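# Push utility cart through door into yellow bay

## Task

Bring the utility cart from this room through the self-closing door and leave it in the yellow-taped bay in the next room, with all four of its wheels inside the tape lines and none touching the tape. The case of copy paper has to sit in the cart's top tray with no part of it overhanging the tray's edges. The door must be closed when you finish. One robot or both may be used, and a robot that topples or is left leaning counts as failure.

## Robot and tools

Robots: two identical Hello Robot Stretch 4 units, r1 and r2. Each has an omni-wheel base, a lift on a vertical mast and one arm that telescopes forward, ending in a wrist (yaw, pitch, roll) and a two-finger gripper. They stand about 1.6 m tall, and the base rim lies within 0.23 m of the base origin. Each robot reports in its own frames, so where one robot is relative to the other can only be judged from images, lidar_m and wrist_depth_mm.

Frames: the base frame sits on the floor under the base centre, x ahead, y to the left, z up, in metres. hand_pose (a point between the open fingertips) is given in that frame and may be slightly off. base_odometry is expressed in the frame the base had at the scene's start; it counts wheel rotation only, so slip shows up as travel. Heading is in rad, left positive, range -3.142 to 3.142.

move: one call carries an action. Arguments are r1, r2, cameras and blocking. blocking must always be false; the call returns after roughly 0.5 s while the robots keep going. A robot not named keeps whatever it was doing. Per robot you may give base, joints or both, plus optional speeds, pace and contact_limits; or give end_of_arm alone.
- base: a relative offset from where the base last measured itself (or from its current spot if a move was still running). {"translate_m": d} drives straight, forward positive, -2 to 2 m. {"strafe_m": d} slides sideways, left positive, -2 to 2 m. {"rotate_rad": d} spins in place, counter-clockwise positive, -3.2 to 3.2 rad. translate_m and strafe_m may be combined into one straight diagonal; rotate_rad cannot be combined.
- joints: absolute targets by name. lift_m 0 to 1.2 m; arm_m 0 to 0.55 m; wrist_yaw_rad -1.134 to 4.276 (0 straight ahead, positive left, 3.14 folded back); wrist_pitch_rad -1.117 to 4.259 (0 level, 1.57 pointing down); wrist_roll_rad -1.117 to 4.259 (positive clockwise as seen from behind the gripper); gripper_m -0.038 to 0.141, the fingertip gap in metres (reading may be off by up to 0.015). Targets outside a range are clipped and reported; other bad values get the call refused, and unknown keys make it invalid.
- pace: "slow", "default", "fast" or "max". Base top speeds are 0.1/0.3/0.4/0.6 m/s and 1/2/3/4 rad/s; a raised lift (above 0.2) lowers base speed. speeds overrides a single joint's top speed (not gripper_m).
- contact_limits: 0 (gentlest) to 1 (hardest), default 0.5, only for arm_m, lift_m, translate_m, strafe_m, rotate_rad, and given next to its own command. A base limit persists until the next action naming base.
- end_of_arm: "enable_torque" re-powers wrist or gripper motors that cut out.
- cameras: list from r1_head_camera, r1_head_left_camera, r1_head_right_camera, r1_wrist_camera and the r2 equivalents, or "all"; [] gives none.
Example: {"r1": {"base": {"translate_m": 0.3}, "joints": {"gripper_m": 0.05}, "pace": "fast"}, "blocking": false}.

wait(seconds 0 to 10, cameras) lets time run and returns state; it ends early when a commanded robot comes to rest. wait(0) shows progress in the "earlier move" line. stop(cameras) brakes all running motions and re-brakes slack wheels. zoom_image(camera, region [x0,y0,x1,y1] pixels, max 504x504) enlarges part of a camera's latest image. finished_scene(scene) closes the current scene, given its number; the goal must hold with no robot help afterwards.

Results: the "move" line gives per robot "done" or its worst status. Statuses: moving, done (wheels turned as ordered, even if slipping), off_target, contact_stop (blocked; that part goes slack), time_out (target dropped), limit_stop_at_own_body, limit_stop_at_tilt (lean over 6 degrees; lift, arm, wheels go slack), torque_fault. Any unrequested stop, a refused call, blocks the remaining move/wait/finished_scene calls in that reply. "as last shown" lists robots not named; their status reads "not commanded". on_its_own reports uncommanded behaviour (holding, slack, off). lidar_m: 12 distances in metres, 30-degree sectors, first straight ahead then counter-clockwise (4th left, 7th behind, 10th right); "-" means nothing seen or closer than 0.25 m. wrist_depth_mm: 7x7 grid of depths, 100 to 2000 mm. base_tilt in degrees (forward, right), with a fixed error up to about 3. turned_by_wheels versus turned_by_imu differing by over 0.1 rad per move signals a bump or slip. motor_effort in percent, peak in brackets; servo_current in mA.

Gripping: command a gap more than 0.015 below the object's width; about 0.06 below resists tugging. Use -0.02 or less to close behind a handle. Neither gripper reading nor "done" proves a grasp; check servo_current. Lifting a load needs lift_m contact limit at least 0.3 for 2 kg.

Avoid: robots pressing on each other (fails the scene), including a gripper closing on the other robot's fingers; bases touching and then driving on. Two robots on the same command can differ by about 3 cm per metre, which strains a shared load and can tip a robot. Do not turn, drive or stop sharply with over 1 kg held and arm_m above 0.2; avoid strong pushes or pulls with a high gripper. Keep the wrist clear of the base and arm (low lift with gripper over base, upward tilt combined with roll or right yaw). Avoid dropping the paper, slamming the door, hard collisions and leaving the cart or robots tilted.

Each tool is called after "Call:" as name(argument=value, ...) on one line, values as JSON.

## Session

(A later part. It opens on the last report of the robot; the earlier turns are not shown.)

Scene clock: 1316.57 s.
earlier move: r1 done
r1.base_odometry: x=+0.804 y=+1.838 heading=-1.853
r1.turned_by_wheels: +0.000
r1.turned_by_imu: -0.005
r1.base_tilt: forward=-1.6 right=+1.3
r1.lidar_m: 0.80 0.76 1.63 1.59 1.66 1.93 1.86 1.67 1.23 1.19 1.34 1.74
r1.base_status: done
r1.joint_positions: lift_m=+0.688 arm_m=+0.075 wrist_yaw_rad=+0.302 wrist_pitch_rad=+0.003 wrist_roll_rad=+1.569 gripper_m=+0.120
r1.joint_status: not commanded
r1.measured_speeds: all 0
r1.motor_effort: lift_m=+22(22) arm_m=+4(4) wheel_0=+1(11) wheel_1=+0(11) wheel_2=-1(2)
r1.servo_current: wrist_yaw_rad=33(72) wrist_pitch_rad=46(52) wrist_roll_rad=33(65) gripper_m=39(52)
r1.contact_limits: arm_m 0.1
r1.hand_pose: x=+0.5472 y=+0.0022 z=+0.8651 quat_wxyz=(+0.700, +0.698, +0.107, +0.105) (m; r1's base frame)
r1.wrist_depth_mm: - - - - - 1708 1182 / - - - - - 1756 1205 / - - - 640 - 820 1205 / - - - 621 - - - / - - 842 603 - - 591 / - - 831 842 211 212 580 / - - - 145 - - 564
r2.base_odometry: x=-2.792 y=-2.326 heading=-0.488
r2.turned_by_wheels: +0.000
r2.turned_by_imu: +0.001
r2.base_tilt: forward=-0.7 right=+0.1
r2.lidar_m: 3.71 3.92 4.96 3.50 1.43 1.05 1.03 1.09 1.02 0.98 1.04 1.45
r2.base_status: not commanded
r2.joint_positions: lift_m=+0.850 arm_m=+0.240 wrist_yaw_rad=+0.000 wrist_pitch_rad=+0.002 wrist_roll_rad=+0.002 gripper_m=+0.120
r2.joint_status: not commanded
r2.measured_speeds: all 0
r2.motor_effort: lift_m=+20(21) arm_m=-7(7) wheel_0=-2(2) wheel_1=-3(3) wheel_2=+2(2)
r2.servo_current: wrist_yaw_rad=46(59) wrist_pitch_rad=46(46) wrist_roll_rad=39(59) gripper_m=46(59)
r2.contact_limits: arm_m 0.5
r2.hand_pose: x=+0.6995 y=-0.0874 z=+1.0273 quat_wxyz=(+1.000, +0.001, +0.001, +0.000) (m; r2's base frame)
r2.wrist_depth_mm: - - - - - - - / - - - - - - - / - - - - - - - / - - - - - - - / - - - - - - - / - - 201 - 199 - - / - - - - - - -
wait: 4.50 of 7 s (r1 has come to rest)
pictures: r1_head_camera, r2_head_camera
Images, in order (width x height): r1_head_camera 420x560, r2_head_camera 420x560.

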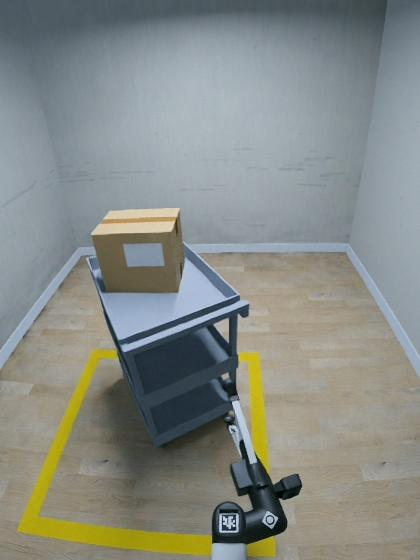

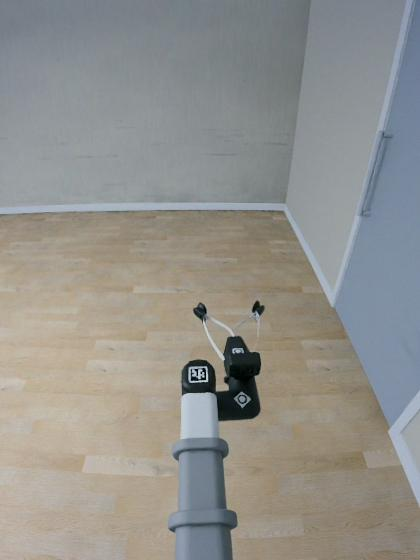

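Call:
move(blocking=false, r1={"base":{"strafe_m":0.11,"translate_m":0.36},"pace":"slow","contact_limits":{"translate_m":0.1}}, cameras=[])

Call:
wait(seconds=6, cameras=["r1_wrist_camera"])

Scene clock: 1328.90 s.
move: r1 moving
r1.base_odometry: x=+0.804 y=+1.825 heading=-1.853
r1.turned_by_wheels: +0.000
r1.turned_by_imu: +0.000
r1.base_tilt: forward=-1.6 right=+1.2
r1.lidar_m: 0.75 0.76 1.65 1.58 1.66 1.94 1.88 1.70 1.23 1.17 1.33 1.75
r1.base_status: translate_m moving; strafe_m moving
r1.joint_positions: lift_m=+0.688 arm_m=+0.075 wrist_yaw_rad=+0.302 wrist_pitch_rad=+0.003 wrist_roll_rad=+1.569 gripper_m=+0.120
r1.joint_status: not commanded
r1.measured_speeds: translate_m=+0.048 strafe_m=+0.015 rotate_rad=-0.003 lift_m=+0.000 arm_m=+0.000 wrist_yaw_rad=+0.000 wrist_pitch_rad=+0.000 wrist_roll_rad=+0.000
r1.motor_effort: lift_m=+22(22) arm_m=+3(4) wheel_0=+4(5) wheel_1=+5(6) wheel_2=-5(7)
r1.servo_current: wrist_yaw_rad=46(65) wrist_pitch_rad=39(46) wrist_roll_rad=39(52) gripper_m=52(52)
r1.contact_limits: arm_m 0.1; translate_m 0.1
r1.hand_pose: x=+0.5472 y=+0.0022 z=+0.8651 quat_wxyz=(+0.700, +0.698, +0.107, +0.105) (m; r1's base frame)
r1.wrist_depth_mm: - - - - - 1708 1182 / - - - - - 1708 1229 / - - - 627 - 759 1182 / - - - 597 - - 603 / - - 820 585 - - 591 / - - 831 831 211 213 564 / - - - 145 - - -
r2: as last shown
r2.turned_by_imu: +0.000
r2.base_tilt: forward=-0.7 right=+0.0
r2.lidar_m: 3.71 3.93 4.95 3.52 1.44 1.05 1.02 1.10 1.01 0.98 1.04 1.49
r2.motor_effort: lift_m=+20(21) arm_m=-7(8) wheel_0=-2(2) wheel_1=-3(3) wheel_2=+2(2)
r2.servo_current: wrist_yaw_rad=46(52) wrist_pitch_rad=39(46) wrist_roll_rad=52(52) gripper_m=59(59)
r2.contact_limits: arm_m 0.5
pictures: none
No camera images: "cameras" was empty.

Scene clock: 1333.40 s.
earlier move: r1 done
r1.base_odometry: x=+0.810 y=+1.462 heading=-1.853
r1.turned_by_wheels: +0.000
r1.turned_by_imu: +0.001
r1.base_tilt: forward=-1.6 right=+1.3
r1.lidar_m: 0.41 0.39 1.54 1.46 1.55 2.14 2.22 1.87 1.35 1.38 1.44 0.59
r1.base_status: done
r1.joint_positions: lift_m=+0.688 arm_m=+0.075 wrist_yaw_rad=+0.302 wrist_pitch_rad=+0.003 wrist_roll_rad=+1.569 gripper_m=+0.120
r1.joint_status: not commanded
r1.measured_speeds: all 0
r1.motor_effort: lift_m=+22(22) arm_m=+4(4) wheel_0=+3(7) wheel_1=+2(7) wheel_2=-3(7)
r1.servo_current: wrist_yaw_rad=59(72) wrist_pitch_rad=39(52) wrist_roll_rad=39(65) gripper_m=46(52)
r1.contact_limits: arm_m 0.1; translate_m 0.1
r1.hand_pose: x=+0.5472 y=+0.0022 z=+0.8651 quat_wxyz=(+0.700, +0.698, +0.107, +0.105) (m; r1's base frame)
r1.wrist_depth_mm: - - - 206 274 1537 1160 / - - - 199 265 287 286 / - - - 249 254 1756 1229 / - - - 244 244 1808 - / - - 500 176 235 - - / - 452 449 170 227 190 - / - 480 480 145 219 - -
r2.base_odometry: x=-2.792 y=-2.326 heading=-0.488
r2.turned_by_wheels: +0.000
r2.turned_by_imu: +0.001
r2.base_tilt: forward=-0.7 right=+0.1
r2.lidar_m: 3.72 3.93 4.94 3.51 1.43 1.06 1.00 1.09 1.01 0.97 1.05 1.49
r2.base_status: not commanded
r2.joint_positions: lift_m=+0.850 arm_m=+0.240 wrist_yaw_rad=+0.000 wrist_pitch_rad=+0.002 wrist_roll_rad=+0.002 gripper_m=+0.120
r2.joint_status: not commanded
r2.measured_speeds: all 0
r2.motor_effort: lift_m=+21(21) arm_m=-7(8) wheel_0=-2(2) wheel_1=-3(3) wheel_2=+1(2)
r2.servo_current: wrist_yaw_rad=39(65) wrist_pitch_rad=39(52) wrist_roll_rad=39(65) gripper_m=59(59)
r2.contact_limits: arm_m 0.5
r2.hand_pose: x=+0.6995 y=-0.0874 z=+1.0273 quat_wxyz=(+1.000, +0.001, +0.001, +0.000) (m; r2's base frame)
r2.wrist_depth_mm: - - - - - - - / - - - - - - - / - - - - - - - / - - - - - - - / - - - - - - - / - - 200 - 199 - - / - - - - - - -
wait: 4.50 of 6 s (r1 has come to rest)
pictures: r1_wrist_camera
Images, in order (width x height): r1_wrist_camera 616x392.

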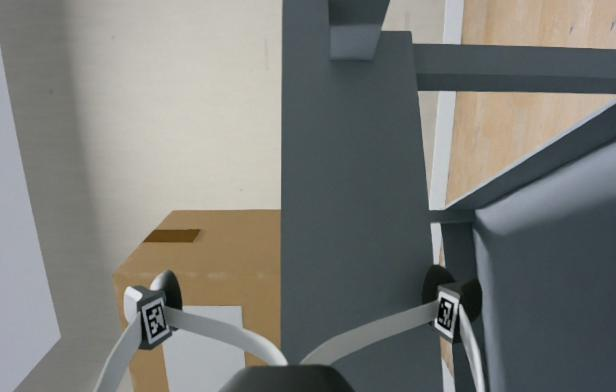

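Call:
move(blocking=false, r1={"joints":{"gripper_m":-0.03}}, cameras=[])

Call:
wait(seconds=4, cameras=["r1_wrist_camera"])

Scene clock: 1338.77 s.
move: r1 moving
r1.base_odometry: x=+0.810 y=+1.462 heading=-1.853
r1.turned_by_wheels: +0.000
r1.turned_by_imu: +0.000
r1.base_tilt: forward=-1.6 right=+1.3
r1.lidar_m: 0.41 0.39 1.52 1.45 1.54 2.16 2.22 1.84 1.35 1.38 1.47 0.57
r1.base_status: not commanded
r1.joint_positions: lift_m=+0.688 arm_m=+0.075 wrist_yaw_rad=+0.302 wrist_pitch_rad=+0.005 wrist_roll_rad=+1.569 gripper_m=+0.106
r1.joint_status: gripper_m moving
r1.measured_speeds: translate_m=+0.000 strafe_m=+0.000 rotate_rad=+0.000 lift_m=+0.000 arm_m=+0.000 wrist_yaw_rad=+0.000 wrist_pitch_rad=+0.018 wrist_roll_rad=+0.000
r1.motor_effort: lift_m=+22(22) arm_m=+3(4) wheel_0=+3(4) wheel_1=+2(3) wheel_2=-3(3)
r1.servo_current: wrist_yaw_rad=52(59) wrist_pitch_rad=46(52) wrist_roll_rad=33(52) gripper_m=85(85)
r1.contact_limits: arm_m 0.1; translate_m 0.1
r1.hand_pose: x=+0.5472 y=+0.0022 z=+0.8645 quat_wxyz=(+0.700, +0.698, +0.108, +0.105) (m; r1's base frame)
r1.wrist_depth_mm: - - - 207 274 1618 1118 / - - - 199 267 289 287 / - - - 250 254 1708 1255 / - - - 242 245 1808 - / - 574 504 178 236 - - / - 445 452 172 226 186 - / - 480 477 139 220 - -
r2: as last shown
r2.turned_by_imu: +0.000
r2.lidar_m: 3.69 3.92 4.95 3.52 1.42 1.06 1.01 1.08 0.99 0.95 1.06 1.49
r2.motor_effort: lift_m=+20(20) arm_m=-7(7) wheel_0=-2(2) wheel_1=-3(3) wheel_2=+1(2)
r2.servo_current: wrist_yaw_rad=52(52) wrist_pitch_rad=46(46) wrist_roll_rad=52(59) gripper_m=46(52)
r2.contact_limits: arm_m 0.5
r2.wrist_depth_mm: - - - - - - - / - - - - - - - / - - - - - - - / - - - - - - - / - - - - - - - / - - 201 - 199 - - / - - - - - - -
pictures: none
No camera images: "cameras" was empty.

Scene clock: 1340.50 s.
earlier move: r1 done
r1.base_odometry: x=+0.810 y=+1.462 heading=-1.853
r1.turned_by_wheels: +0.000
r1.turned_by_imu: +0.000
r1.base_tilt: forward=-1.6 right=+1.3
r1.lidar_m: 0.43 0.39 1.50 1.45 1.56 2.13 2.22 1.83 1.35 1.37 1.45 0.60
r1.base_status: not commanded
r1.joint_positions: lift_m=+0.688 arm_m=+0.075 wrist_yaw_rad=+0.299 wrist_pitch_rad=+0.007 wrist_roll_rad=+1.569 gripper_m=-0.029
r1.joint_status: all done
r1.measured_speeds: all 0
r1.motor_effort: lift_m=+22(22) arm_m=-4(4) wheel_0=+2(4) wheel_1=-1(3) wheel_2=+1(3)
r1.servo_current: wrist_yaw_rad=39(72) wrist_pitch_rad=52(85) wrist_roll_rad=65(65) gripper_m=78(241)
r1.contact_limits: arm_m 0.1; translate_m 0.1
r1.hand_pose: x=+0.5472 y=+0.0014 z=+0.8641 quat_wxyz=(+0.700, +0.698, +0.107, +0.103) (m; r1's base frame)
r1.wrist_depth_mm: - - - 213 279 1708 1229 / - - - 208 279 285 286 / - - - 202 264 1708 - / - - - 254 257 842 - / - - 500 246 249 - - / - 477 205 195 180 - - / - 155 496 177 234 - -
r2.base_odometry: x=-2.792 y=-2.326 heading=-0.488
r2.turned_by_wheels: +0.000
r2.turned_by_imu: +0.000
r2.base_tilt: forward=-0.7 right=+0.0
r2.lidar_m: 3.71 3.89 4.97 3.49 1.41 1.06 1.02 1.10 1.02 0.96 1.04 1.47
r2.base_status: not commanded
r2.joint_positions: lift_m=+0.850 arm_m=+0.240 wrist_yaw_rad=+0.000 wrist_pitch_rad=+0.002 wrist_roll_rad=+0.002 gripper_m=+0.120
r2.joint_status: not commanded
r2.measured_speeds: all 0
r2.motor_effort: lift_m=+20(20) arm_m=-7(7) wheel_0=-1(2) wheel_1=-2(3) wheel_2=+2(2)
r2.servo_current: wrist_yaw_rad=39(59) wrist_pitch_rad=39(46) wrist_roll_rad=52(59) gripper_m=52(59)
r2.contact_limits: arm_m 0.5
r2.hand_pose: x=+0.6995 y=-0.0874 z=+1.0273 quat_wxyz=(+1.000, +0.001, +0.001, +0.000) (m; r2's base frame)
r2.wrist_depth_mm: - - - - - - - / - - - - - - - / - - - - - - - / - - - - - - - / - - - - - - - / - - 202 - 200 - - / - - - - - - -
wait: 1.73 of 4 s (r1 has come to rest)
pictures: r1_wrist_camera
Images, in order (width x height): r1_wrist_camera 616x392.

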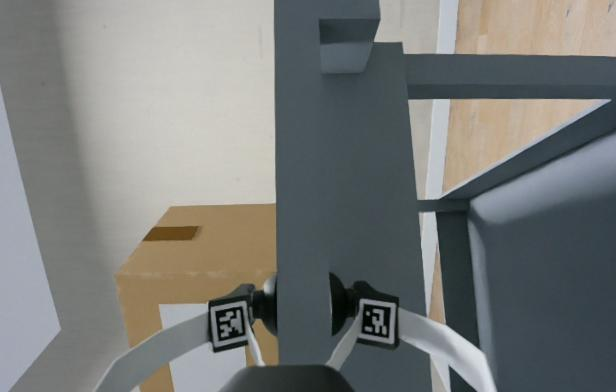

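Call:
move(blocking=false, r1={"base":{"strafe_m":0.12,"translate_m":-0.27},"contact_limits":{"translate_m":0.6}}, cameras=[])

Call:
wait(seconds=4, cameras=["r1_head_camera","r1_head_left_camera","r1_wrist_camera"])

Scene clock: 1345.27 s.
move: r1 moving
r1.base_odometry: x=+0.832 y=+1.488 heading=-1.853
r1.turned_by_wheels: +0.000
r1.turned_by_imu: +0.000
r1.base_tilt: forward=-1.6 right=+1.3
r1.lidar_m: 0.44 0.41 1.51 1.45 1.55 2.16 2.18 1.85 1.37 1.39 1.48 0.57
r1.base_status: translate_m moving; strafe_m moving
r1.joint_positions: lift_m=+0.688 arm_m=+0.075 wrist_yaw_rad=+0.299 wrist_pitch_rad=+0.007 wrist_roll_rad=+1.569 gripper_m=-0.029
r1.joint_status: not commanded
r1.measured_speeds: translate_m=-0.121 strafe_m=+0.055 rotate_rad=+0.003 lift_m=+0.000 arm_m=+0.000 wrist_yaw_rad=+0.000 wrist_pitch_rad=+0.000 wrist_roll_rad=+0.000
r1.motor_effort: lift_m=+22(22) arm_m=-4(4) wheel_0=-10(11) wheel_1=-8(8) wheel_2=+11(11)
r1.servo_current: wrist_yaw_rad=52(65) wrist_pitch_rad=52(52) wrist_roll_rad=59(59) gripper_m=78(85)
r1.contact_limits: arm_m 0.1; translate_m 0.6
r1.hand_pose: x=+0.5472 y=+0.0014 z=+0.8641 quat_wxyz=(+0.700, +0.698, +0.107, +0.103) (m; r1's base frame)
r1.wrist_depth_mm: - - - 213 - 1708 1182 / - - - 206 276 282 285 / - - - 201 263 1708 - / - - - 254 257 854 - / - 564 500 246 248 - - / - 484 188 196 181 - - / - 156 508 150 235 138 -
r2: as last shown
r2.base_tilt: forward=-0.7 right=+0.1
r2.lidar_m: 3.71 3.92 4.95 3.54 1.42 1.07 1.00 1.09 1.02 0.97 1.06 1.49
r2.motor_effort: lift_m=+20(21) arm_m=-7(7) wheel_0=-1(2) wheel_1=-3(3) wheel_2=+1(2)
r2.servo_current: wrist_yaw_rad=39(52) wrist_pitch_rad=46(46) wrist_roll_rad=46(59) gripper_m=52(59)
r2.contact_limits: arm_m 0.5
r2.wrist_depth_mm: - - - - - - - / - - - - - - - / - - - - - - - / - - - - - - - / - - - - - - - / - - 202 - 199 - - / - - - - - - -
pictures: none
No camera images: "cameras" was empty.

Scene clock: 1347.13 s.
earlier move: r1 done
r1.base_odometry: x=+1.000 y=+1.687 heading=-1.853
r1.turned_by_wheels: +0.000
r1.turned_by_imu: -0.001
r1.base_tilt: forward=-1.5 right=+1.3
r1.lidar_m: 0.47 0.47 1.40 1.36 1.39 1.99 1.94 2.00 1.46 1.41 1.54 0.52
r1.base_status: done
r1.joint_positions: lift_m=+0.688 arm_m=+0.075 wrist_yaw_rad=+0.297 wrist_pitch_rad=+0.007 wrist_roll_rad=+1.569 gripper_m=-0.029
r1.joint_status: not commanded
r1.measured_speeds: all 0
r1.motor_effort: lift_m=+22(22) arm_m=+2(4) wheel_0=-2(17) wheel_1=-2(8) wheel_2=+0(11)
r1.servo_current: wrist_yaw_rad=52(72) wrist_pitch_rad=46(59) wrist_roll_rad=52(65) gripper_m=52(85)
r1.contact_limits: arm_m 0.1; translate_m 0.6
r1.hand_pose: x=+0.5472 y=+0.0009 z=+0.8639 quat_wxyz=(+0.700, +0.698, +0.107, +0.102) (m; r1's base frame)
r1.wrist_depth_mm: - - - 145 203 232 455 / - - - 149 208 - - / - 521 500 153 213 - - / - 449 449 158 219 - - / - 539 508 162 225 - - / - - 211 168 182 - - / - - 176 - 238 128 -
r2.base_odometry: x=-2.792 y=-2.326 heading=-0.488
r2.turned_by_wheels: +0.000
r2.turned_by_imu: +0.000
r2.base_tilt: forward=-0.7 right=+0.1
r2.lidar_m: 3.71 3.89 4.97 3.54 1.43 1.07 1.02 1.11 1.01 0.97 1.02 1.46
r2.base_status: not commanded
r2.joint_positions: lift_m=+0.850 arm_m=+0.240 wrist_yaw_rad=+0.000 wrist_pitch_rad=+0.002 wrist_roll_rad=+0.002 gripper_m=+0.120
r2.joint_status: not commanded
r2.measured_speeds: all 0
r2.motor_effort: lift_m=+20(21) arm_m=-7(8) wheel_0=-1(2) wheel_1=-3(3) wheel_2=+1(2)
r2.servo_current: wrist_yaw_rad=39(65) wrist_pitch_rad=39(46) wrist_roll_rad=46(59) gripper_m=52(59)
r2.contact_limits: arm_m 0.5
r2.hand_pose: x=+0.6995 y=-0.0874 z=+1.0273 quat_wxyz=(+1.000, +0.001, +0.001, +0.000) (m; r2's base frame)
r2.wrist_depth_mm: - - - - - - - / - - - - - - - / - - - - - - - / - - - - - - - / - - - - - - - / - - 201 - 200 - - / - - - - - - -
wait: 1.87 of 4 s (r1 has come to rest)
pictures: r1_head_camera, r1_head_left_camera, r1_wrist_camera
Images, in order (width x height): r1_head_camera 420x560, r1_head_left_camera 420x672, r1_wrist_camera 616x392.

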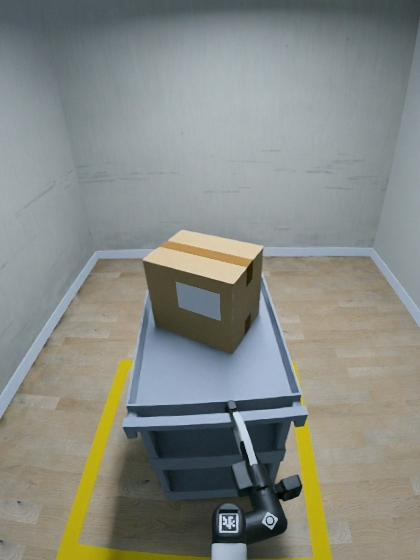

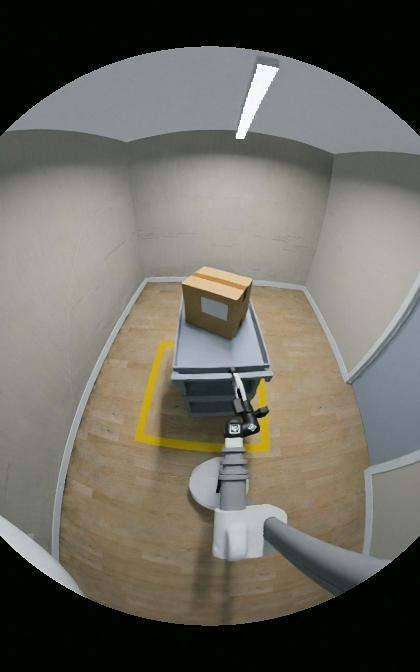

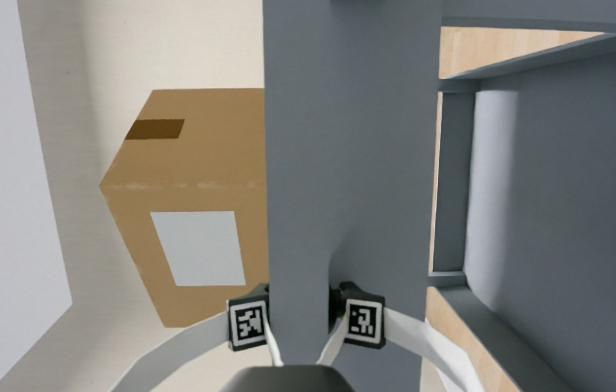

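Call:
move(blocking=false, r1={"base":{"strafe_m":0.1,"translate_m":0.0},"pace":"slow","contact_limits":{"strafe_m":0.6}}, cameras=[])

Call:
wait(seconds=3, cameras=["r1_head_camera"])

Call:
zoom_image(camera="r1_head_camera", region=[40, 330, 360, 560])

Scene clock: 1363.13 s.
move: r1 moving
r1.base_odometry: x=+1.014 y=+1.683 heading=-1.854
r1.turned_by_wheels: -0.001
r1.turned_by_imu: -0.001
r1.base_tilt: forward=-1.6 right=+1.3
r1.lidar_m: 0.45 0.49 1.40 1.33 1.41 1.97 1.94 2.04 1.50 1.43 1.59 0.52
r1.base_status: translate_m moving; strafe_m moving
r1.joint_positions: lift_m=+0.688 arm_m=+0.075 wrist_yaw_rad=+0.297 wrist_pitch_rad=+0.007 wrist_roll_rad=+1.569 gripper_m=-0.029
r1.joint_status: not commanded
r1.measured_speeds: translate_m=+0.000 strafe_m=+0.055 rotate_rad=-0.003 lift_m=+0.000 arm_m=+0.000 wrist_yaw_rad=-0.007 wrist_pitch_rad=+0.000 wrist_roll_rad=+0.000
r1.motor_effort: lift_m=+22(22) arm_m=+4(4) wheel_0=-10(11) wheel_1=+5(7) wheel_2=-1(3)
r1.servo_current: wrist_yaw_rad=59(59) wrist_pitch_rad=52(59) wrist_roll_rad=46(59) gripper_m=59(65)
r1.contact_limits: arm_m 0.1; strafe_m 0.6
r1.hand_pose: x=+0.5472 y=+0.0007 z=+0.8639 quat_wxyz=(+0.700, +0.698, +0.107, +0.102) (m; r1's base frame)
r1.wrist_depth_mm: - - - 145 204 1366 1078 / - - - 150 208 - - / - 512 500 153 213 - - / - 455 452 158 220 - - / - 539 512 162 225 - - / - - 187 167 181 - - / - - 177 148 239 137 -
r2: as last shown
r2.lidar_m: 3.71 3.91 4.98 3.54 1.42 1.06 1.02 1.09 1.01 0.97 1.03 1.49
r2.motor_effort: lift_m=+20(20) arm_m=-7(7) wheel_0=-1(2) wheel_1=-3(3) wheel_2=+1(2)
r2.servo_current: wrist_yaw_rad=52(59) wrist_pitch_rad=39(52) wrist_roll_rad=46(59) gripper_m=52(59)
r2.contact_limits: arm_m 0.5
r2.wrist_depth_mm: - - - - - - - / - - - - - - - / - - - - - - - / - - - - - - - / - - - - - - - / - - 200 - 199 - - / - - - - - - -
pictures: none
No camera images: "cameras" was empty.

Scene clock: 1364.77 s.
earlier move: r1 done
r1.base_odometry: x=+1.096 y=+1.659 heading=-1.854
r1.turned_by_wheels: +0.001
r1.turned_by_imu: +0.001
r1.base_tilt: forward=-1.6 right=+1.2
r1.lidar_m: 0.48 0.50 1.31 1.26 1.33 1.86 1.94 2.05 1.57 1.49 1.68 0.48
r1.base_status: done
r1.joint_positions: lift_m=+0.688 arm_m=+0.075 wrist_yaw_rad=+0.297 wrist_pitch_rad=+0.007 wrist_roll_rad=+1.569 gripper_m=-0.029
r1.joint_status: not commanded
r1.measured_speeds: all 0
r1.motor_effort: lift_m=+22(22) arm_m=+4(4) wheel_0=-3(13) wheel_1=+3(8) wheel_2=-3(4)
r1.servo_current: wrist_yaw_rad=46(59) wrist_pitch_rad=46(59) wrist_roll_rad=65(65) gripper_m=59(65)
r1.contact_limits: arm_m 0.1; strafe_m 0.6
r1.hand_pose: x=+0.5472 y=+0.0007 z=+0.8639 quat_wxyz=(+0.701, +0.698, +0.107, +0.102) (m; r1's base frame)
r1.wrist_depth_mm: - - - 130 186 741 - / - 559 517 - 195 - - / - 452 445 - 203 - - / - 484 469 - 212 - - / - - 554 154 223 - - / - - 208 166 182 - - / - - 165 125 244 137 -
r2.base_odometry: x=-2.792 y=-2.326 heading=-0.488
r2.turned_by_wheels: +0.000
r2.turned_by_imu: +0.000
r2.base_tilt: forward=-0.6 right=+0.1
r2.lidar_m: 3.70 3.90 4.97 3.51 1.43 1.07 1.02 1.07 1.00 0.98 1.05 1.48
r2.base_status: not commanded
r2.joint_positions: lift_m=+0.850 arm_m=+0.240 wrist_yaw_rad=+0.000 wrist_pitch_rad=+0.002 wrist_roll_rad=+0.002 gripper_m=+0.120
r2.joint_status: not commanded
r2.measured_speeds: all 0
r2.motor_effort: lift_m=+20(21) arm_m=-7(7) wheel_0=-2(2) wheel_1=-3(3) wheel_2=+1(2)
r2.servo_current: wrist_yaw_rad=46(59) wrist_pitch_rad=39(52) wrist_roll_rad=46(59) gripper_m=52(59)
r2.contact_limits: arm_m 0.5
r2.hand_pose: x=+0.6995 y=-0.0874 z=+1.0273 quat_wxyz=(+1.000, +0.001, +0.001, +0.000) (m; r2's base frame)
r2.wrist_depth_mm: - - - - - - - / - - - - - - - / - - - - - - - / - - - - - - - / - - - - - - - / - - 201 - 199 - - / - - - - - - -
wait: 1.63 of 3 s (r1 has come to rest)
pictures: r1_head_camera
Images, in order (width x height): r1_head_camera 420x560.

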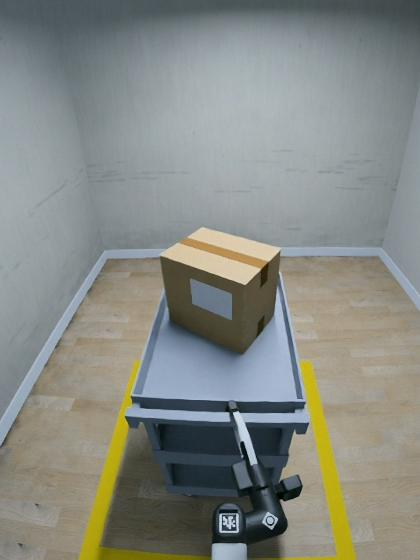

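Scaled by 1.575 from the camera's 420x560 image, which has a finer 600x800 frame.

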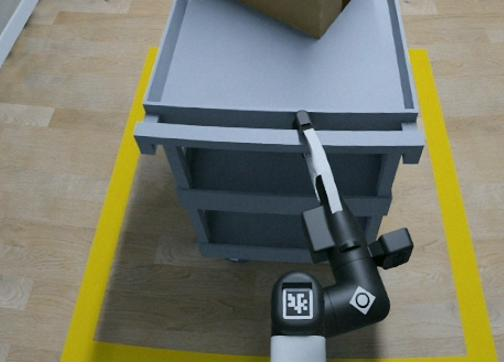

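Call:
move(blocking=false, r1={"joints":{"gripper_m":0.12}}, cameras=[])

Call:
wait(seconds=3, cameras=[])

Call:
move(blocking=false, r1={"base":{"strafe_m":-0.1,"translate_m":-0.34},"pace":"slow","contact_limits":{"translate_m":0.2}}, cameras=[])

Call:
wait(seconds=6, cameras=["r1_head_camera"])

Call:
move(blocking=false, r1={"base":{"strafe_m":0.75}}, cameras=[])

Call:
wait(seconds=6, cameras=["r1_head_camera","r2_head_camera"])

Call:
zoom_image(camera="r1_head_camera", region=[100, 230, 420, 560])

Scene clock: 1372.53 s.
move: r1 moving
r1.base_odometry: x=+1.096 y=+1.659 heading=-1.854
r1.turned_by_wheels: +0.000
r1.turned_by_imu: +0.000
r1.base_tilt: forward=-1.6 right=+1.3
r1.lidar_m: 0.49 0.52 1.30 1.24 1.32 1.87 1.93 2.07 1.58 1.50 1.67 0.51
r1.base_status: not commanded
r1.joint_positions: lift_m=+0.688 arm_m=+0.075 wrist_yaw_rad=+0.297 wrist_pitch_rad=+0.007 wrist_roll_rad=+1.569 gripper_m=-0.004
r1.joint_status: gripper_m moving
r1.measured_speeds: all 0
r1.motor_effort: lift_m=+22(22) arm_m=+4(4) wheel_0=-2(3) wheel_1=+3(4) wheel_2=-3(3)
r1.servo_current: wrist_yaw_rad=52(65) wrist_pitch_rad=39(52) wrist_roll_rad=46(59) gripper_m=72(72)
r1.contact_limits: arm_m 0.1; strafe_m 0.6
r1.hand_pose: x=+0.5472 y=+0.0007 z=+0.8639 quat_wxyz=(+0.701, +0.698, +0.107, +0.102) (m; r1's base frame)
r1.wrist_depth_mm: - - - - 189 715 - / - - 521 - 196 - - / - 455 445 - 205 - - / - 488 469 - 216 - - / - - 564 158 224 - - / - - 640 168 185 1808 - / - - 164 142 247 530 -
r2: as last shown
r2.base_tilt: forward=-0.7 right=+0.1
r2.lidar_m: 3.72 3.89 4.94 3.52 1.44 1.07 1.03 1.08 1.01 0.98 1.04 1.48
r2.motor_effort: lift_m=+20(20) arm_m=-7(7) wheel_0=-2(2) wheel_1=-3(3) wheel_2=+2(2)
r2.servo_current: wrist_yaw_rad=52(59) wrist_pitch_rad=33(46) wrist_roll_rad=46(52) gripper_m=52(52)
r2.contact_limits: arm_m 0.5
r2.wrist_depth_mm: - - - - - - - / - - - - - - - / - - - - - - - / - - - - - - - / - - - - - - - / - - 200 - 200 - - / - - - - - - -
pictures: none
No camera images: "cameras" was empty.

Scene clock: 1374.27 s.
earlier move: r1 done
r1.base_odometry: x=+1.096 y=+1.659 heading=-1.853
r1.turned_by_wheels: +0.000
r1.turned_by_imu: +0.000
r1.base_tilt: forward=-1.6 right=+1.3
r1.lidar_m: 0.48 0.51 1.30 1.25 1.30 1.86 1.95 2.05 1.55 1.49 1.66 0.49
r1.base_status: not commanded
r1.joint_positions: lift_m=+0.688 arm_m=+0.075 wrist_yaw_rad=+0.297 wrist_pitch_rad=+0.007 wrist_roll_rad=+1.569 gripper_m=+0.120
r1.joint_status: all done
r1.measured_speeds: all 0
r1.motor_effort: lift_m=+22(22) arm_m=+4(4) wheel_0=-3(3) wheel_1=+3(4) wheel_2=-3(3)
r1.servo_current: wrist_yaw_rad=33(78) wrist_pitch_rad=52(59) wrist_roll_rad=39(65) gripper_m=39(111)
r1.contact_limits: arm_m 0.1; strafe_m 0.6
r1.hand_pose: x=+0.5472 y=+0.0007 z=+0.8639 quat_wxyz=(+0.701, +0.698, +0.107, +0.102) (m; r1's base frame)
r1.wrist_depth_mm: - - - 138 194 715 - / - - 525 143 203 - - / - 462 452 150 212 - - / - 496 484 160 220 - - / - - 574 168 235 - - / - - 661 181 190 1921 - / - - 153 152 256 569 -
r2.base_odometry: x=-2.792 y=-2.326 heading=-0.488
r2.turned_by_wheels: +0.000
r2.turned_by_imu: +0.000
r2.base_tilt: forward=-0.7 right=+0.1
r2.lidar_m: 3.71 3.93 4.97 3.52 1.39 1.05 1.01 1.07 1.02 0.97 1.02 1.46
r2.base_status: not commanded
r2.joint_positions: lift_m=+0.850 arm_m=+0.240 wrist_yaw_rad=+0.000 wrist_pitch_rad=+0.002 wrist_roll_rad=+0.002 gripper_m=+0.120
r2.joint_status: not commanded
r2.measured_speeds: all 0
r2.motor_effort: lift_m=+20(21) arm_m=-7(7) wheel_0=-2(2) wheel_1=-3(3) wheel_2=+1(2)
r2.servo_current: wrist_yaw_rad=39(59) wrist_pitch_rad=39(46) wrist_roll_rad=46(59) gripper_m=52(59)
r2.contact_limits: arm_m 0.5
r2.hand_pose: x=+0.6995 y=-0.0874 z=+1.0273 quat_wxyz=(+1.000, +0.001, +0.001, +0.000) (m; r2's base frame)
r2.wrist_depth_mm: - - - - - - - / - - - - - - - / - - - - - - - / - - - - - - - / - - - - - - - / - - 201 - 199 - - / - - - - - - -
wait: 1.73 of 3 s (r1 has come to rest)
pictures: none
No camera images: "cameras" was empty.

Scene clock: 1374.77 s.
move: r1 moving
r1.base_odometry: x=+1.096 y=+1.672 heading=-1.854
r1.turned_by_wheels: +0.000
r1.turned_by_imu: +0.000
r1.base_tilt: forward=-1.6 right=+1.2
r1.lidar_m: 0.50 0.53 1.31 1.26 1.34 1.86 1.94 2.05 1.58 1.51 1.68 0.52
r1.base_status: translate_m moving; strafe_m moving
r1.joint_positions: lift_m=+0.688 arm_m=+0.075 wrist_yaw_rad=+0.297 wrist_pitch_rad=+0.002 wrist_roll_rad=+1.569 gripper_m=+0.120
r1.joint_status: not commanded
r1.measured_speeds: translate_m=-0.047 strafe_m=-0.015 rotate_rad=+0.002 lift_m=+0.000 arm_m=+0.000 wrist_yaw_rad=+0.000 wrist_pitch_rad=+0.000 wrist_roll_rad=+0.000
r1.motor_effort: lift_m=+20(22) arm_m=+4(4) wheel_0=-3(5) wheel_1=-4(7) wheel_2=+5(7)
r1.servo_current: wrist_yaw_rad=46(59) wrist_pitch_rad=39(52) wrist_roll_rad=39(78) gripper_m=46(59)
r1.contact_limits: arm_m 0.1; translate_m 0.2
r1.hand_pose: x=+0.5472 y=+0.0009 z=+0.8654 quat_wxyz=(+0.700, +0.698, +0.105, +0.104) (m; r1's base frame)
r1.wrist_depth_mm: - - - 144 200 627 - / - - 521 152 210 - - / - 466 455 160 219 - - / - 539 504 168 231 - - / - - 609 177 243 - - / - - - 189 251 200 - / - 160 - 145 274 1708 -
r2: as last shown
r2.lidar_m: 3.71 3.91 4.94 3.51 1.45 1.07 1.01 1.09 1.02 0.98 1.02 1.50
r2.motor_effort: lift_m=+20(20) arm_m=-7(7) wheel_0=-2(2) wheel_1=-3(3) wheel_2=+2(2)
r2.servo_current: wrist_yaw_rad=46(59) wrist_pitch_rad=46(46) wrist_roll_rad=46(52) gripper_m=46(59)
r2.contact_limits: arm_m 0.5
r2.wrist_depth_mm: - - - - - - - / - - - - - - - / - - - - - - - / - - - - - - - / - - - - - - - / - - 201 - 198 - - / - - - - - - -
pictures: none
No camera images: "cameras" was empty.

Scene clock: 1379.07 s.
earlier move: r1 done
r1.base_odometry: x=+1.095 y=+2.014 heading=-1.854
r1.turned_by_wheels: +0.000
r1.turned_by_imu: -0.001
r1.base_tilt: forward=-1.6 right=+1.3
r1.lidar_m: 0.80 0.87 1.40 1.36 1.42 1.69 1.61 1.70 1.46 1.40 1.55 2.05
r1.base_status: done
r1.joint_positions: lift_m=+0.688 arm_m=+0.075 wrist_yaw_rad=+0.297 wrist_pitch_rad=+0.002 wrist_roll_rad=+1.569 gripper_m=+0.120
r1.joint_status: not commanded
r1.measured_speeds: all 0
r1.motor_effort: lift_m=+20(22) arm_m=+4(4) wheel_0=-4(7) wheel_1=-2(7) wheel_2=+1(7)
r1.servo_current: wrist_yaw_rad=46(78) wrist_pitch_rad=39(52) wrist_roll_rad=52(78) gripper_m=39(59)
r1.contact_limits: arm_m 0.1; translate_m 0.2
r1.hand_pose: x=+0.5472 y=+0.0009 z=+0.8654 quat_wxyz=(+0.700, +0.698, +0.105, +0.104) (m; r1's base frame)
r1.wrist_depth_mm: - - - - - 1708 1182 / - - - - - 1499 1098 / - - 854 544 - - 554 / - - 854 569 - - 574 / - - - 946 - - 615 / - - - - 211 213 1138 / - - - 145 - 1708 1255
r2.base_odometry: x=-2.792 y=-2.326 heading=-0.488
r2.turned_by_wheels: +0.000
r2.turned_by_imu: +0.001
r2.base_tilt: forward=-0.7 right=+0.0
r2.lidar_m: 3.68 3.90 4.99 3.52 1.42 1.06 1.02 1.10 1.01 0.98 1.03 1.48
r2.base_status: not commanded
r2.joint_positions: lift_m=+0.850 arm_m=+0.240 wrist_yaw_rad=+0.000 wrist_pitch_rad=+0.002 wrist_roll_rad=+0.002 gripper_m=+0.120
r2.joint_status: not commanded
r2.measured_speeds: all 0
r2.motor_effort: lift_m=+20(21) arm_m=-7(7) wheel_0=-2(2) wheel_1=-3(3) wheel_2=+2(2)
r2.servo_current: wrist_yaw_rad=39(59) wrist_pitch_rad=46(52) wrist_roll_rad=46(65) gripper_m=46(59)
r2.contact_limits: arm_m 0.5
r2.hand_pose: x=+0.6995 y=-0.0874 z=+1.0273 quat_wxyz=(+1.000, +0.001, +0.001, +0.000) (m; r2's base frame)
r2.wrist_depth_mm: - - - - - - - / - - - - - - - / - - - - - - - / - - - - - - - / - - - - - - - / - - 202 - 199 - - / - - - - - - -
wait: 4.30 of 6 s (r1 has come to rest)
pictures: r1_head_camera
Images, in order (width x height): r1_head_camera 420x560.

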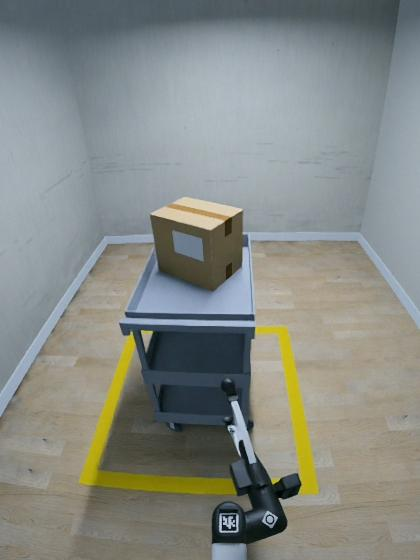

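Scene clock: 1379.57 s.
move: r1 moving
r1.base_odometry: x=+1.130 y=+2.004 heading=-1.854
r1.turned_by_wheels: +0.000
r1.turned_by_imu: +0.000
r1.base_tilt: forward=-1.6 right=+1.3
r1.lidar_m: 0.80 0.86 1.38 1.32 1.39 1.67 1.61 1.66 1.52 1.42 1.62 2.15
r1.base_status: strafe_m moving
r1.joint_positions: lift_m=+0.688 arm_m=+0.075 wrist_yaw_rad=+0.297 wrist_pitch_rad=+0.002 wrist_roll_rad=+1.569 gripper_m=+0.120
r1.joint_status: not commanded
r1.measured_speeds: translate_m=+0.001 strafe_m=+0.140 rotate_rad=-0.005 lift_m=+0.000 arm_m=+0.000 wrist_yaw_rad=+0.000 wrist_pitch_rad=+0.000 wrist_roll_rad=+0.000
r1.motor_effort: lift_m=+20(21) arm_m=+4(4) wheel_0=-9(10) wheel_1=+9(10) wheel_2=-1(1)
r1.servo_current: wrist_yaw_rad=59(65) wrist_pitch_rad=39(52) wrist_roll_rad=46(59) gripper_m=39(46)
r1.contact_limits: arm_m 0.1
r1.hand_pose: x=+0.5472 y=+0.0009 z=+0.8654 quat_wxyz=(+0.700, +0.698, +0.105, +0.104) (m; r1's base frame)
r1.wrist_depth_mm: - - - - - 1756 1182 / - - - - - 1499 1098 / - - 831 544 - - 554 / - - 878 574 - - 585 / - - - 946 - - 609 / - - - - 211 213 1138 / - - - 145 - 1863 1182
r2: as last shown
r2.turned_by_imu: +0.000
r2.base_tilt: forward=-0.7 right=+0.1
r2.lidar_m: 3.71 3.93 4.97 3.50 1.41 1.06 1.02 1.08 1.00 0.98 1.04 1.48
r2.motor_effort: lift_m=+20(20) arm_m=-7(7) wheel_0=-2(2) wheel_1=-3(3) wheel_2=+1(2)
r2.servo_current: wrist_yaw_rad=46(52) wrist_pitch_rad=39(46) wrist_roll_rad=52(52) gripper_m=52(52)
r2.contact_limits: arm_m 0.5
r2.wrist_depth_mm: - - - - - - - / - - - - - - - / - - - - - - - / - - - - - - - / - - - - - - - / - - 201 - 200 - - / - - - - - - -
pictures: none
No camera images: "cameras" was empty.

Scene clock: 1382.90 s.
earlier move: r1 done
r1.base_odometry: x=+1.815 y=+1.804 heading=-1.854
r1.turned_by_wheels: +0.000
r1.turned_by_imu: +0.004
r1.base_tilt: forward=-1.6 right=+1.2
r1.lidar_m: 2.28 0.86 0.65 0.61 0.64 0.92 1.57 1.67 2.23 2.16 1.19 0.91
r1.base_status: done
r1.joint_positions: lift_m=+0.688 arm_m=+0.075 wrist_yaw_rad=+0.297 wrist_pitch_rad=+0.002 wrist_roll_rad=+1.569 gripper_m=+0.120
r1.joint_status: not commanded
r1.measured_speeds: all 0
r1.motor_effort: lift_m=+20(21) arm_m=+4(4) wheel_0=+0(11) wheel_1=+0(11) wheel_2=+0(1)
r1.servo_current: wrist_yaw_rad=33(65) wrist_pitch_rad=39(52) wrist_roll_rad=39(72) gripper_m=39(52)
r1.contact_limits: arm_m 0.1
r1.hand_pose: x=+0.5472 y=+0.0009 z=+0.8654 quat_wxyz=(+0.700, +0.698, +0.105, +0.104) (m; r1's base frame)
r1.wrist_depth_mm: - - - - - 1618 1182 / - - - - - 1756 1205 / - - - - - 1808 1255 / - - - - - 1808 1229 / - - - - - 1537 1255 / - 194 - - 191 197 1205 / - 139 - 144 - - -
r2.base_odometry: x=-2.792 y=-2.326 heading=-0.488
r2.turned_by_wheels: +0.000
r2.turned_by_imu: +0.000
r2.base_tilt: forward=-0.7 right=+0.1
r2.lidar_m: 3.71 3.91 4.95 3.55 1.40 1.06 1.00 1.11 1.00 0.98 1.05 1.49
r2.base_status: not commanded
r2.joint_positions: lift_m=+0.850 arm_m=+0.240 wrist_yaw_rad=+0.000 wrist_pitch_rad=+0.002 wrist_roll_rad=+0.002 gripper_m=+0.120
r2.joint_status: not commanded
r2.measured_speeds: all 0
r2.motor_effort: lift_m=+20(21) arm_m=-7(7) wheel_0=-2(2) wheel_1=-3(3) wheel_2=+1(2)
r2.servo_current: wrist_yaw_rad=52(59) wrist_pitch_rad=39(46) wrist_roll_rad=46(59) gripper_m=52(59)
r2.contact_limits: arm_m 0.5
r2.hand_pose: x=+0.6995 y=-0.0874 z=+1.0273 quat_wxyz=(+1.000, +0.001, +0.001, +0.000) (m; r2's base frame)
r2.wrist_depth_mm: - - - - - - - / - - - - - - - / - - - - - - - / - - - - - - - / - - - - - - - / - - 200 - 199 - - / - - - - - - -
wait: 3.33 of 6 s (r1 has come to rest)
pictures: r1_head_camera, r2_head_camera
Images, in order (width x height): r1_head_camera 420x560, r2_head_camera 420x560.

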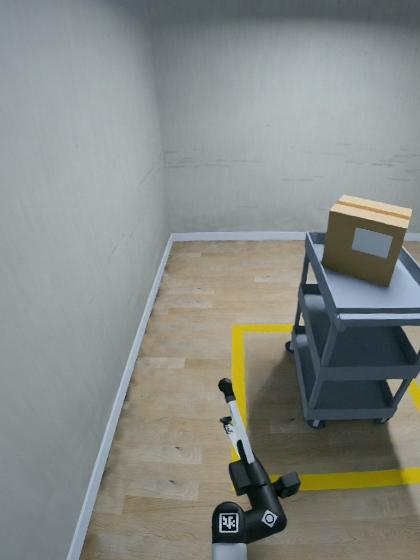

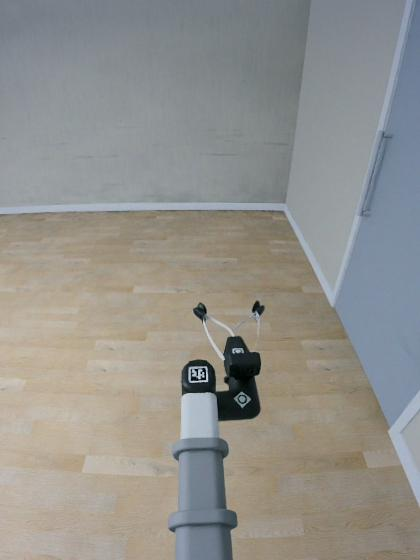

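Scaled by 1.527 from the camera's 420x560 image, which has a finer 600x800 frame.

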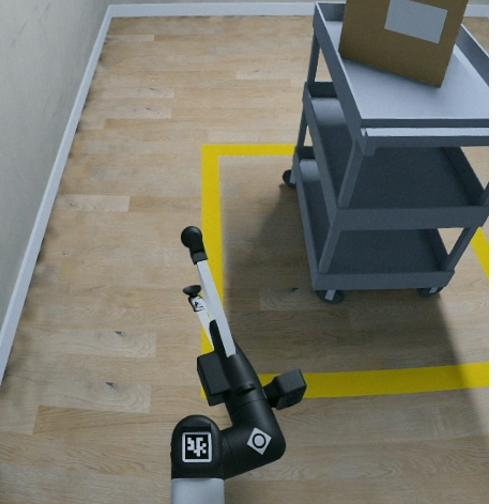

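Call:
wait(seconds=0, cameras=["r1_head_right_camera","r2_head_right_camera","r2_wrist_camera"])

Call:
zoom_image(camera="r1_head_right_camera", region=[220, 150, 420, 460])

Call:
zoom_image(camera="r2_head_right_camera", region=[200, 150, 420, 500])

Scene clock: 1390.03 s.
r1.base_odometry: x=+1.815 y=+1.804 heading=-1.854
r1.turned_by_wheels: +0.000
r1.turned_by_imu: +0.000
r1.base_tilt: forward=-1.6 right=+1.3
r1.lidar_m: 2.29 0.87 0.65 0.61 0.66 0.92 1.59 1.67 2.25 2.13 1.17 0.93
r1.base_status: done
r1.joint_positions: lift_m=+0.688 arm_m=+0.075 wrist_yaw_rad=+0.297 wrist_pitch_rad=+0.002 wrist_roll_rad=+1.569 gripper_m=+0.120
r1.joint_status: not commanded
r1.measured_speeds: all 0
r1.motor_effort: lift_m=+20(21) arm_m=+4(4) wheel_0=-1(11) wheel_1=+1(11) wheel_2=+0(1)
r1.servo_current: wrist_yaw_rad=46(65) wrist_pitch_rad=33(52) wrist_roll_rad=59(72) gripper_m=46(52)
r1.contact_limits: arm_m 0.1
r1.hand_pose: x=+0.5472 y=+0.0009 z=+0.8654 quat_wxyz=(+0.700, +0.698, +0.105, +0.104) (m; r1's base frame)
r1.wrist_depth_mm: - - - - - 1708 1182 / - - - - - 1708 1229 / - - - - - 1756 1229 / - - - - - 1708 1229 / - - - - - 1576 1229 / - 193 - - 190 196 1182 / - 139 - 145 - - -
r2.base_odometry: x=-2.792 y=-2.326 heading=-0.488
r2.turned_by_wheels: +0.000
r2.turned_by_imu: +0.000
r2.base_tilt: forward=-0.7 right=+0.0
r2.lidar_m: 3.69 3.91 4.94 3.54 1.43 1.07 1.01 1.11 1.02 0.97 1.03 1.50
r2.base_status: not commanded
r2.joint_positions: lift_m=+0.850 arm_m=+0.240 wrist_yaw_rad=+0.000 wrist_pitch_rad=+0.002 wrist_roll_rad=+0.002 gripper_m=+0.120
r2.joint_status: not commanded
r2.measured_speeds: all 0
r2.motor_effort: lift_m=+20(21) arm_m=-7(7) wheel_0=-2(2) wheel_1=-3(3) wheel_2=+2(2)
r2.servo_current: wrist_yaw_rad=52(59) wrist_pitch_rad=39(46) wrist_roll_rad=52(59) gripper_m=52(59)
r2.contact_limits: arm_m 0.5
r2.hand_pose: x=+0.6995 y=-0.0874 z=+1.0273 quat_wxyz=(+1.000, +0.001, +0.001, +0.000) (m; r2's base frame)
r2.wrist_depth_mm: - - - - - - - / - - - - - - - / - - - - - - - / - - - - - - - / - - - - - - - / - - 201 - 199 - - / - - - - - - -
pictures: r1_head_right_camera, r2_head_right_camera, r2_wrist_camera
Images, in order (width x height): r1_head_right_camera 420x672, r2_head_right_camera 420x672, r2_wrist_camera 616x392.

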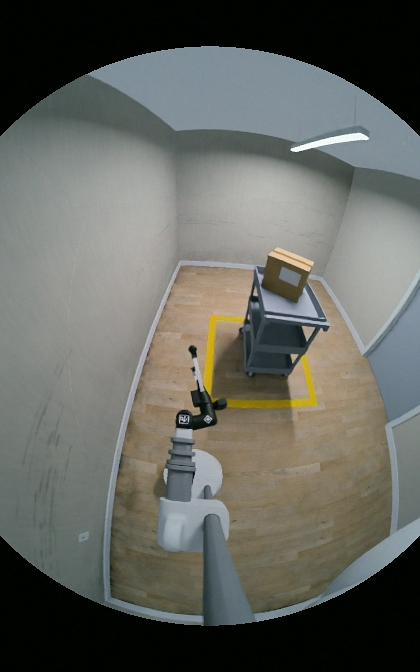

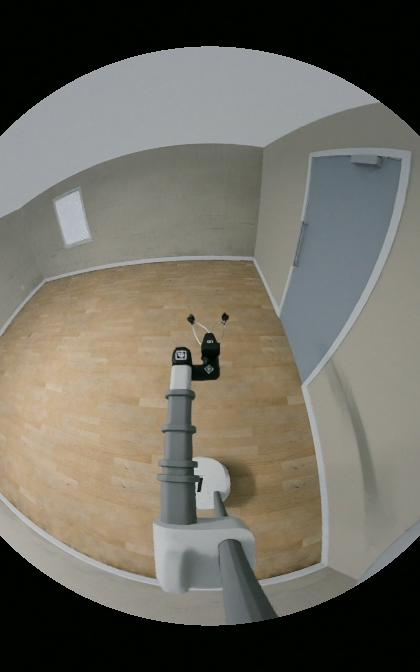

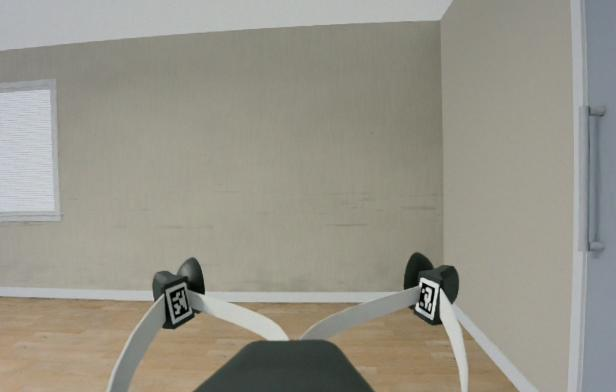

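Scaled by 1.626 from the camera's 420x672 image, which has a finer 600x960 frame.

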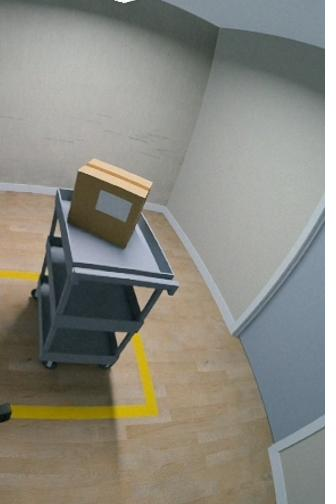

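Scaled by 1.440 from the camera's 420x672 image, which has a finer 600x960 frame.

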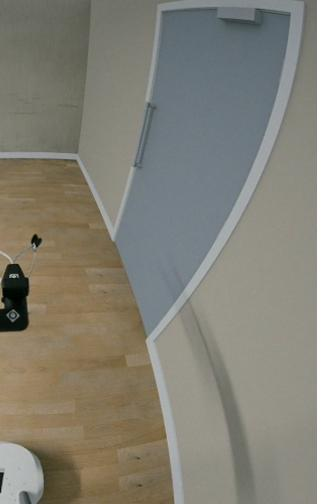

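Call:
zoom_image(camera="r1_head_right_camera", region=[230, 230, 340, 360])

Scaled by 3.877 from the camera's 420x672 image, which has a finer 600x960 frame.

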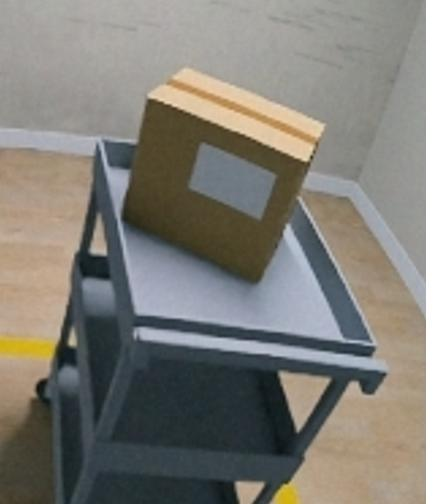

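Call:
finished_scene(scene=1)

The scene is finished: the task was done.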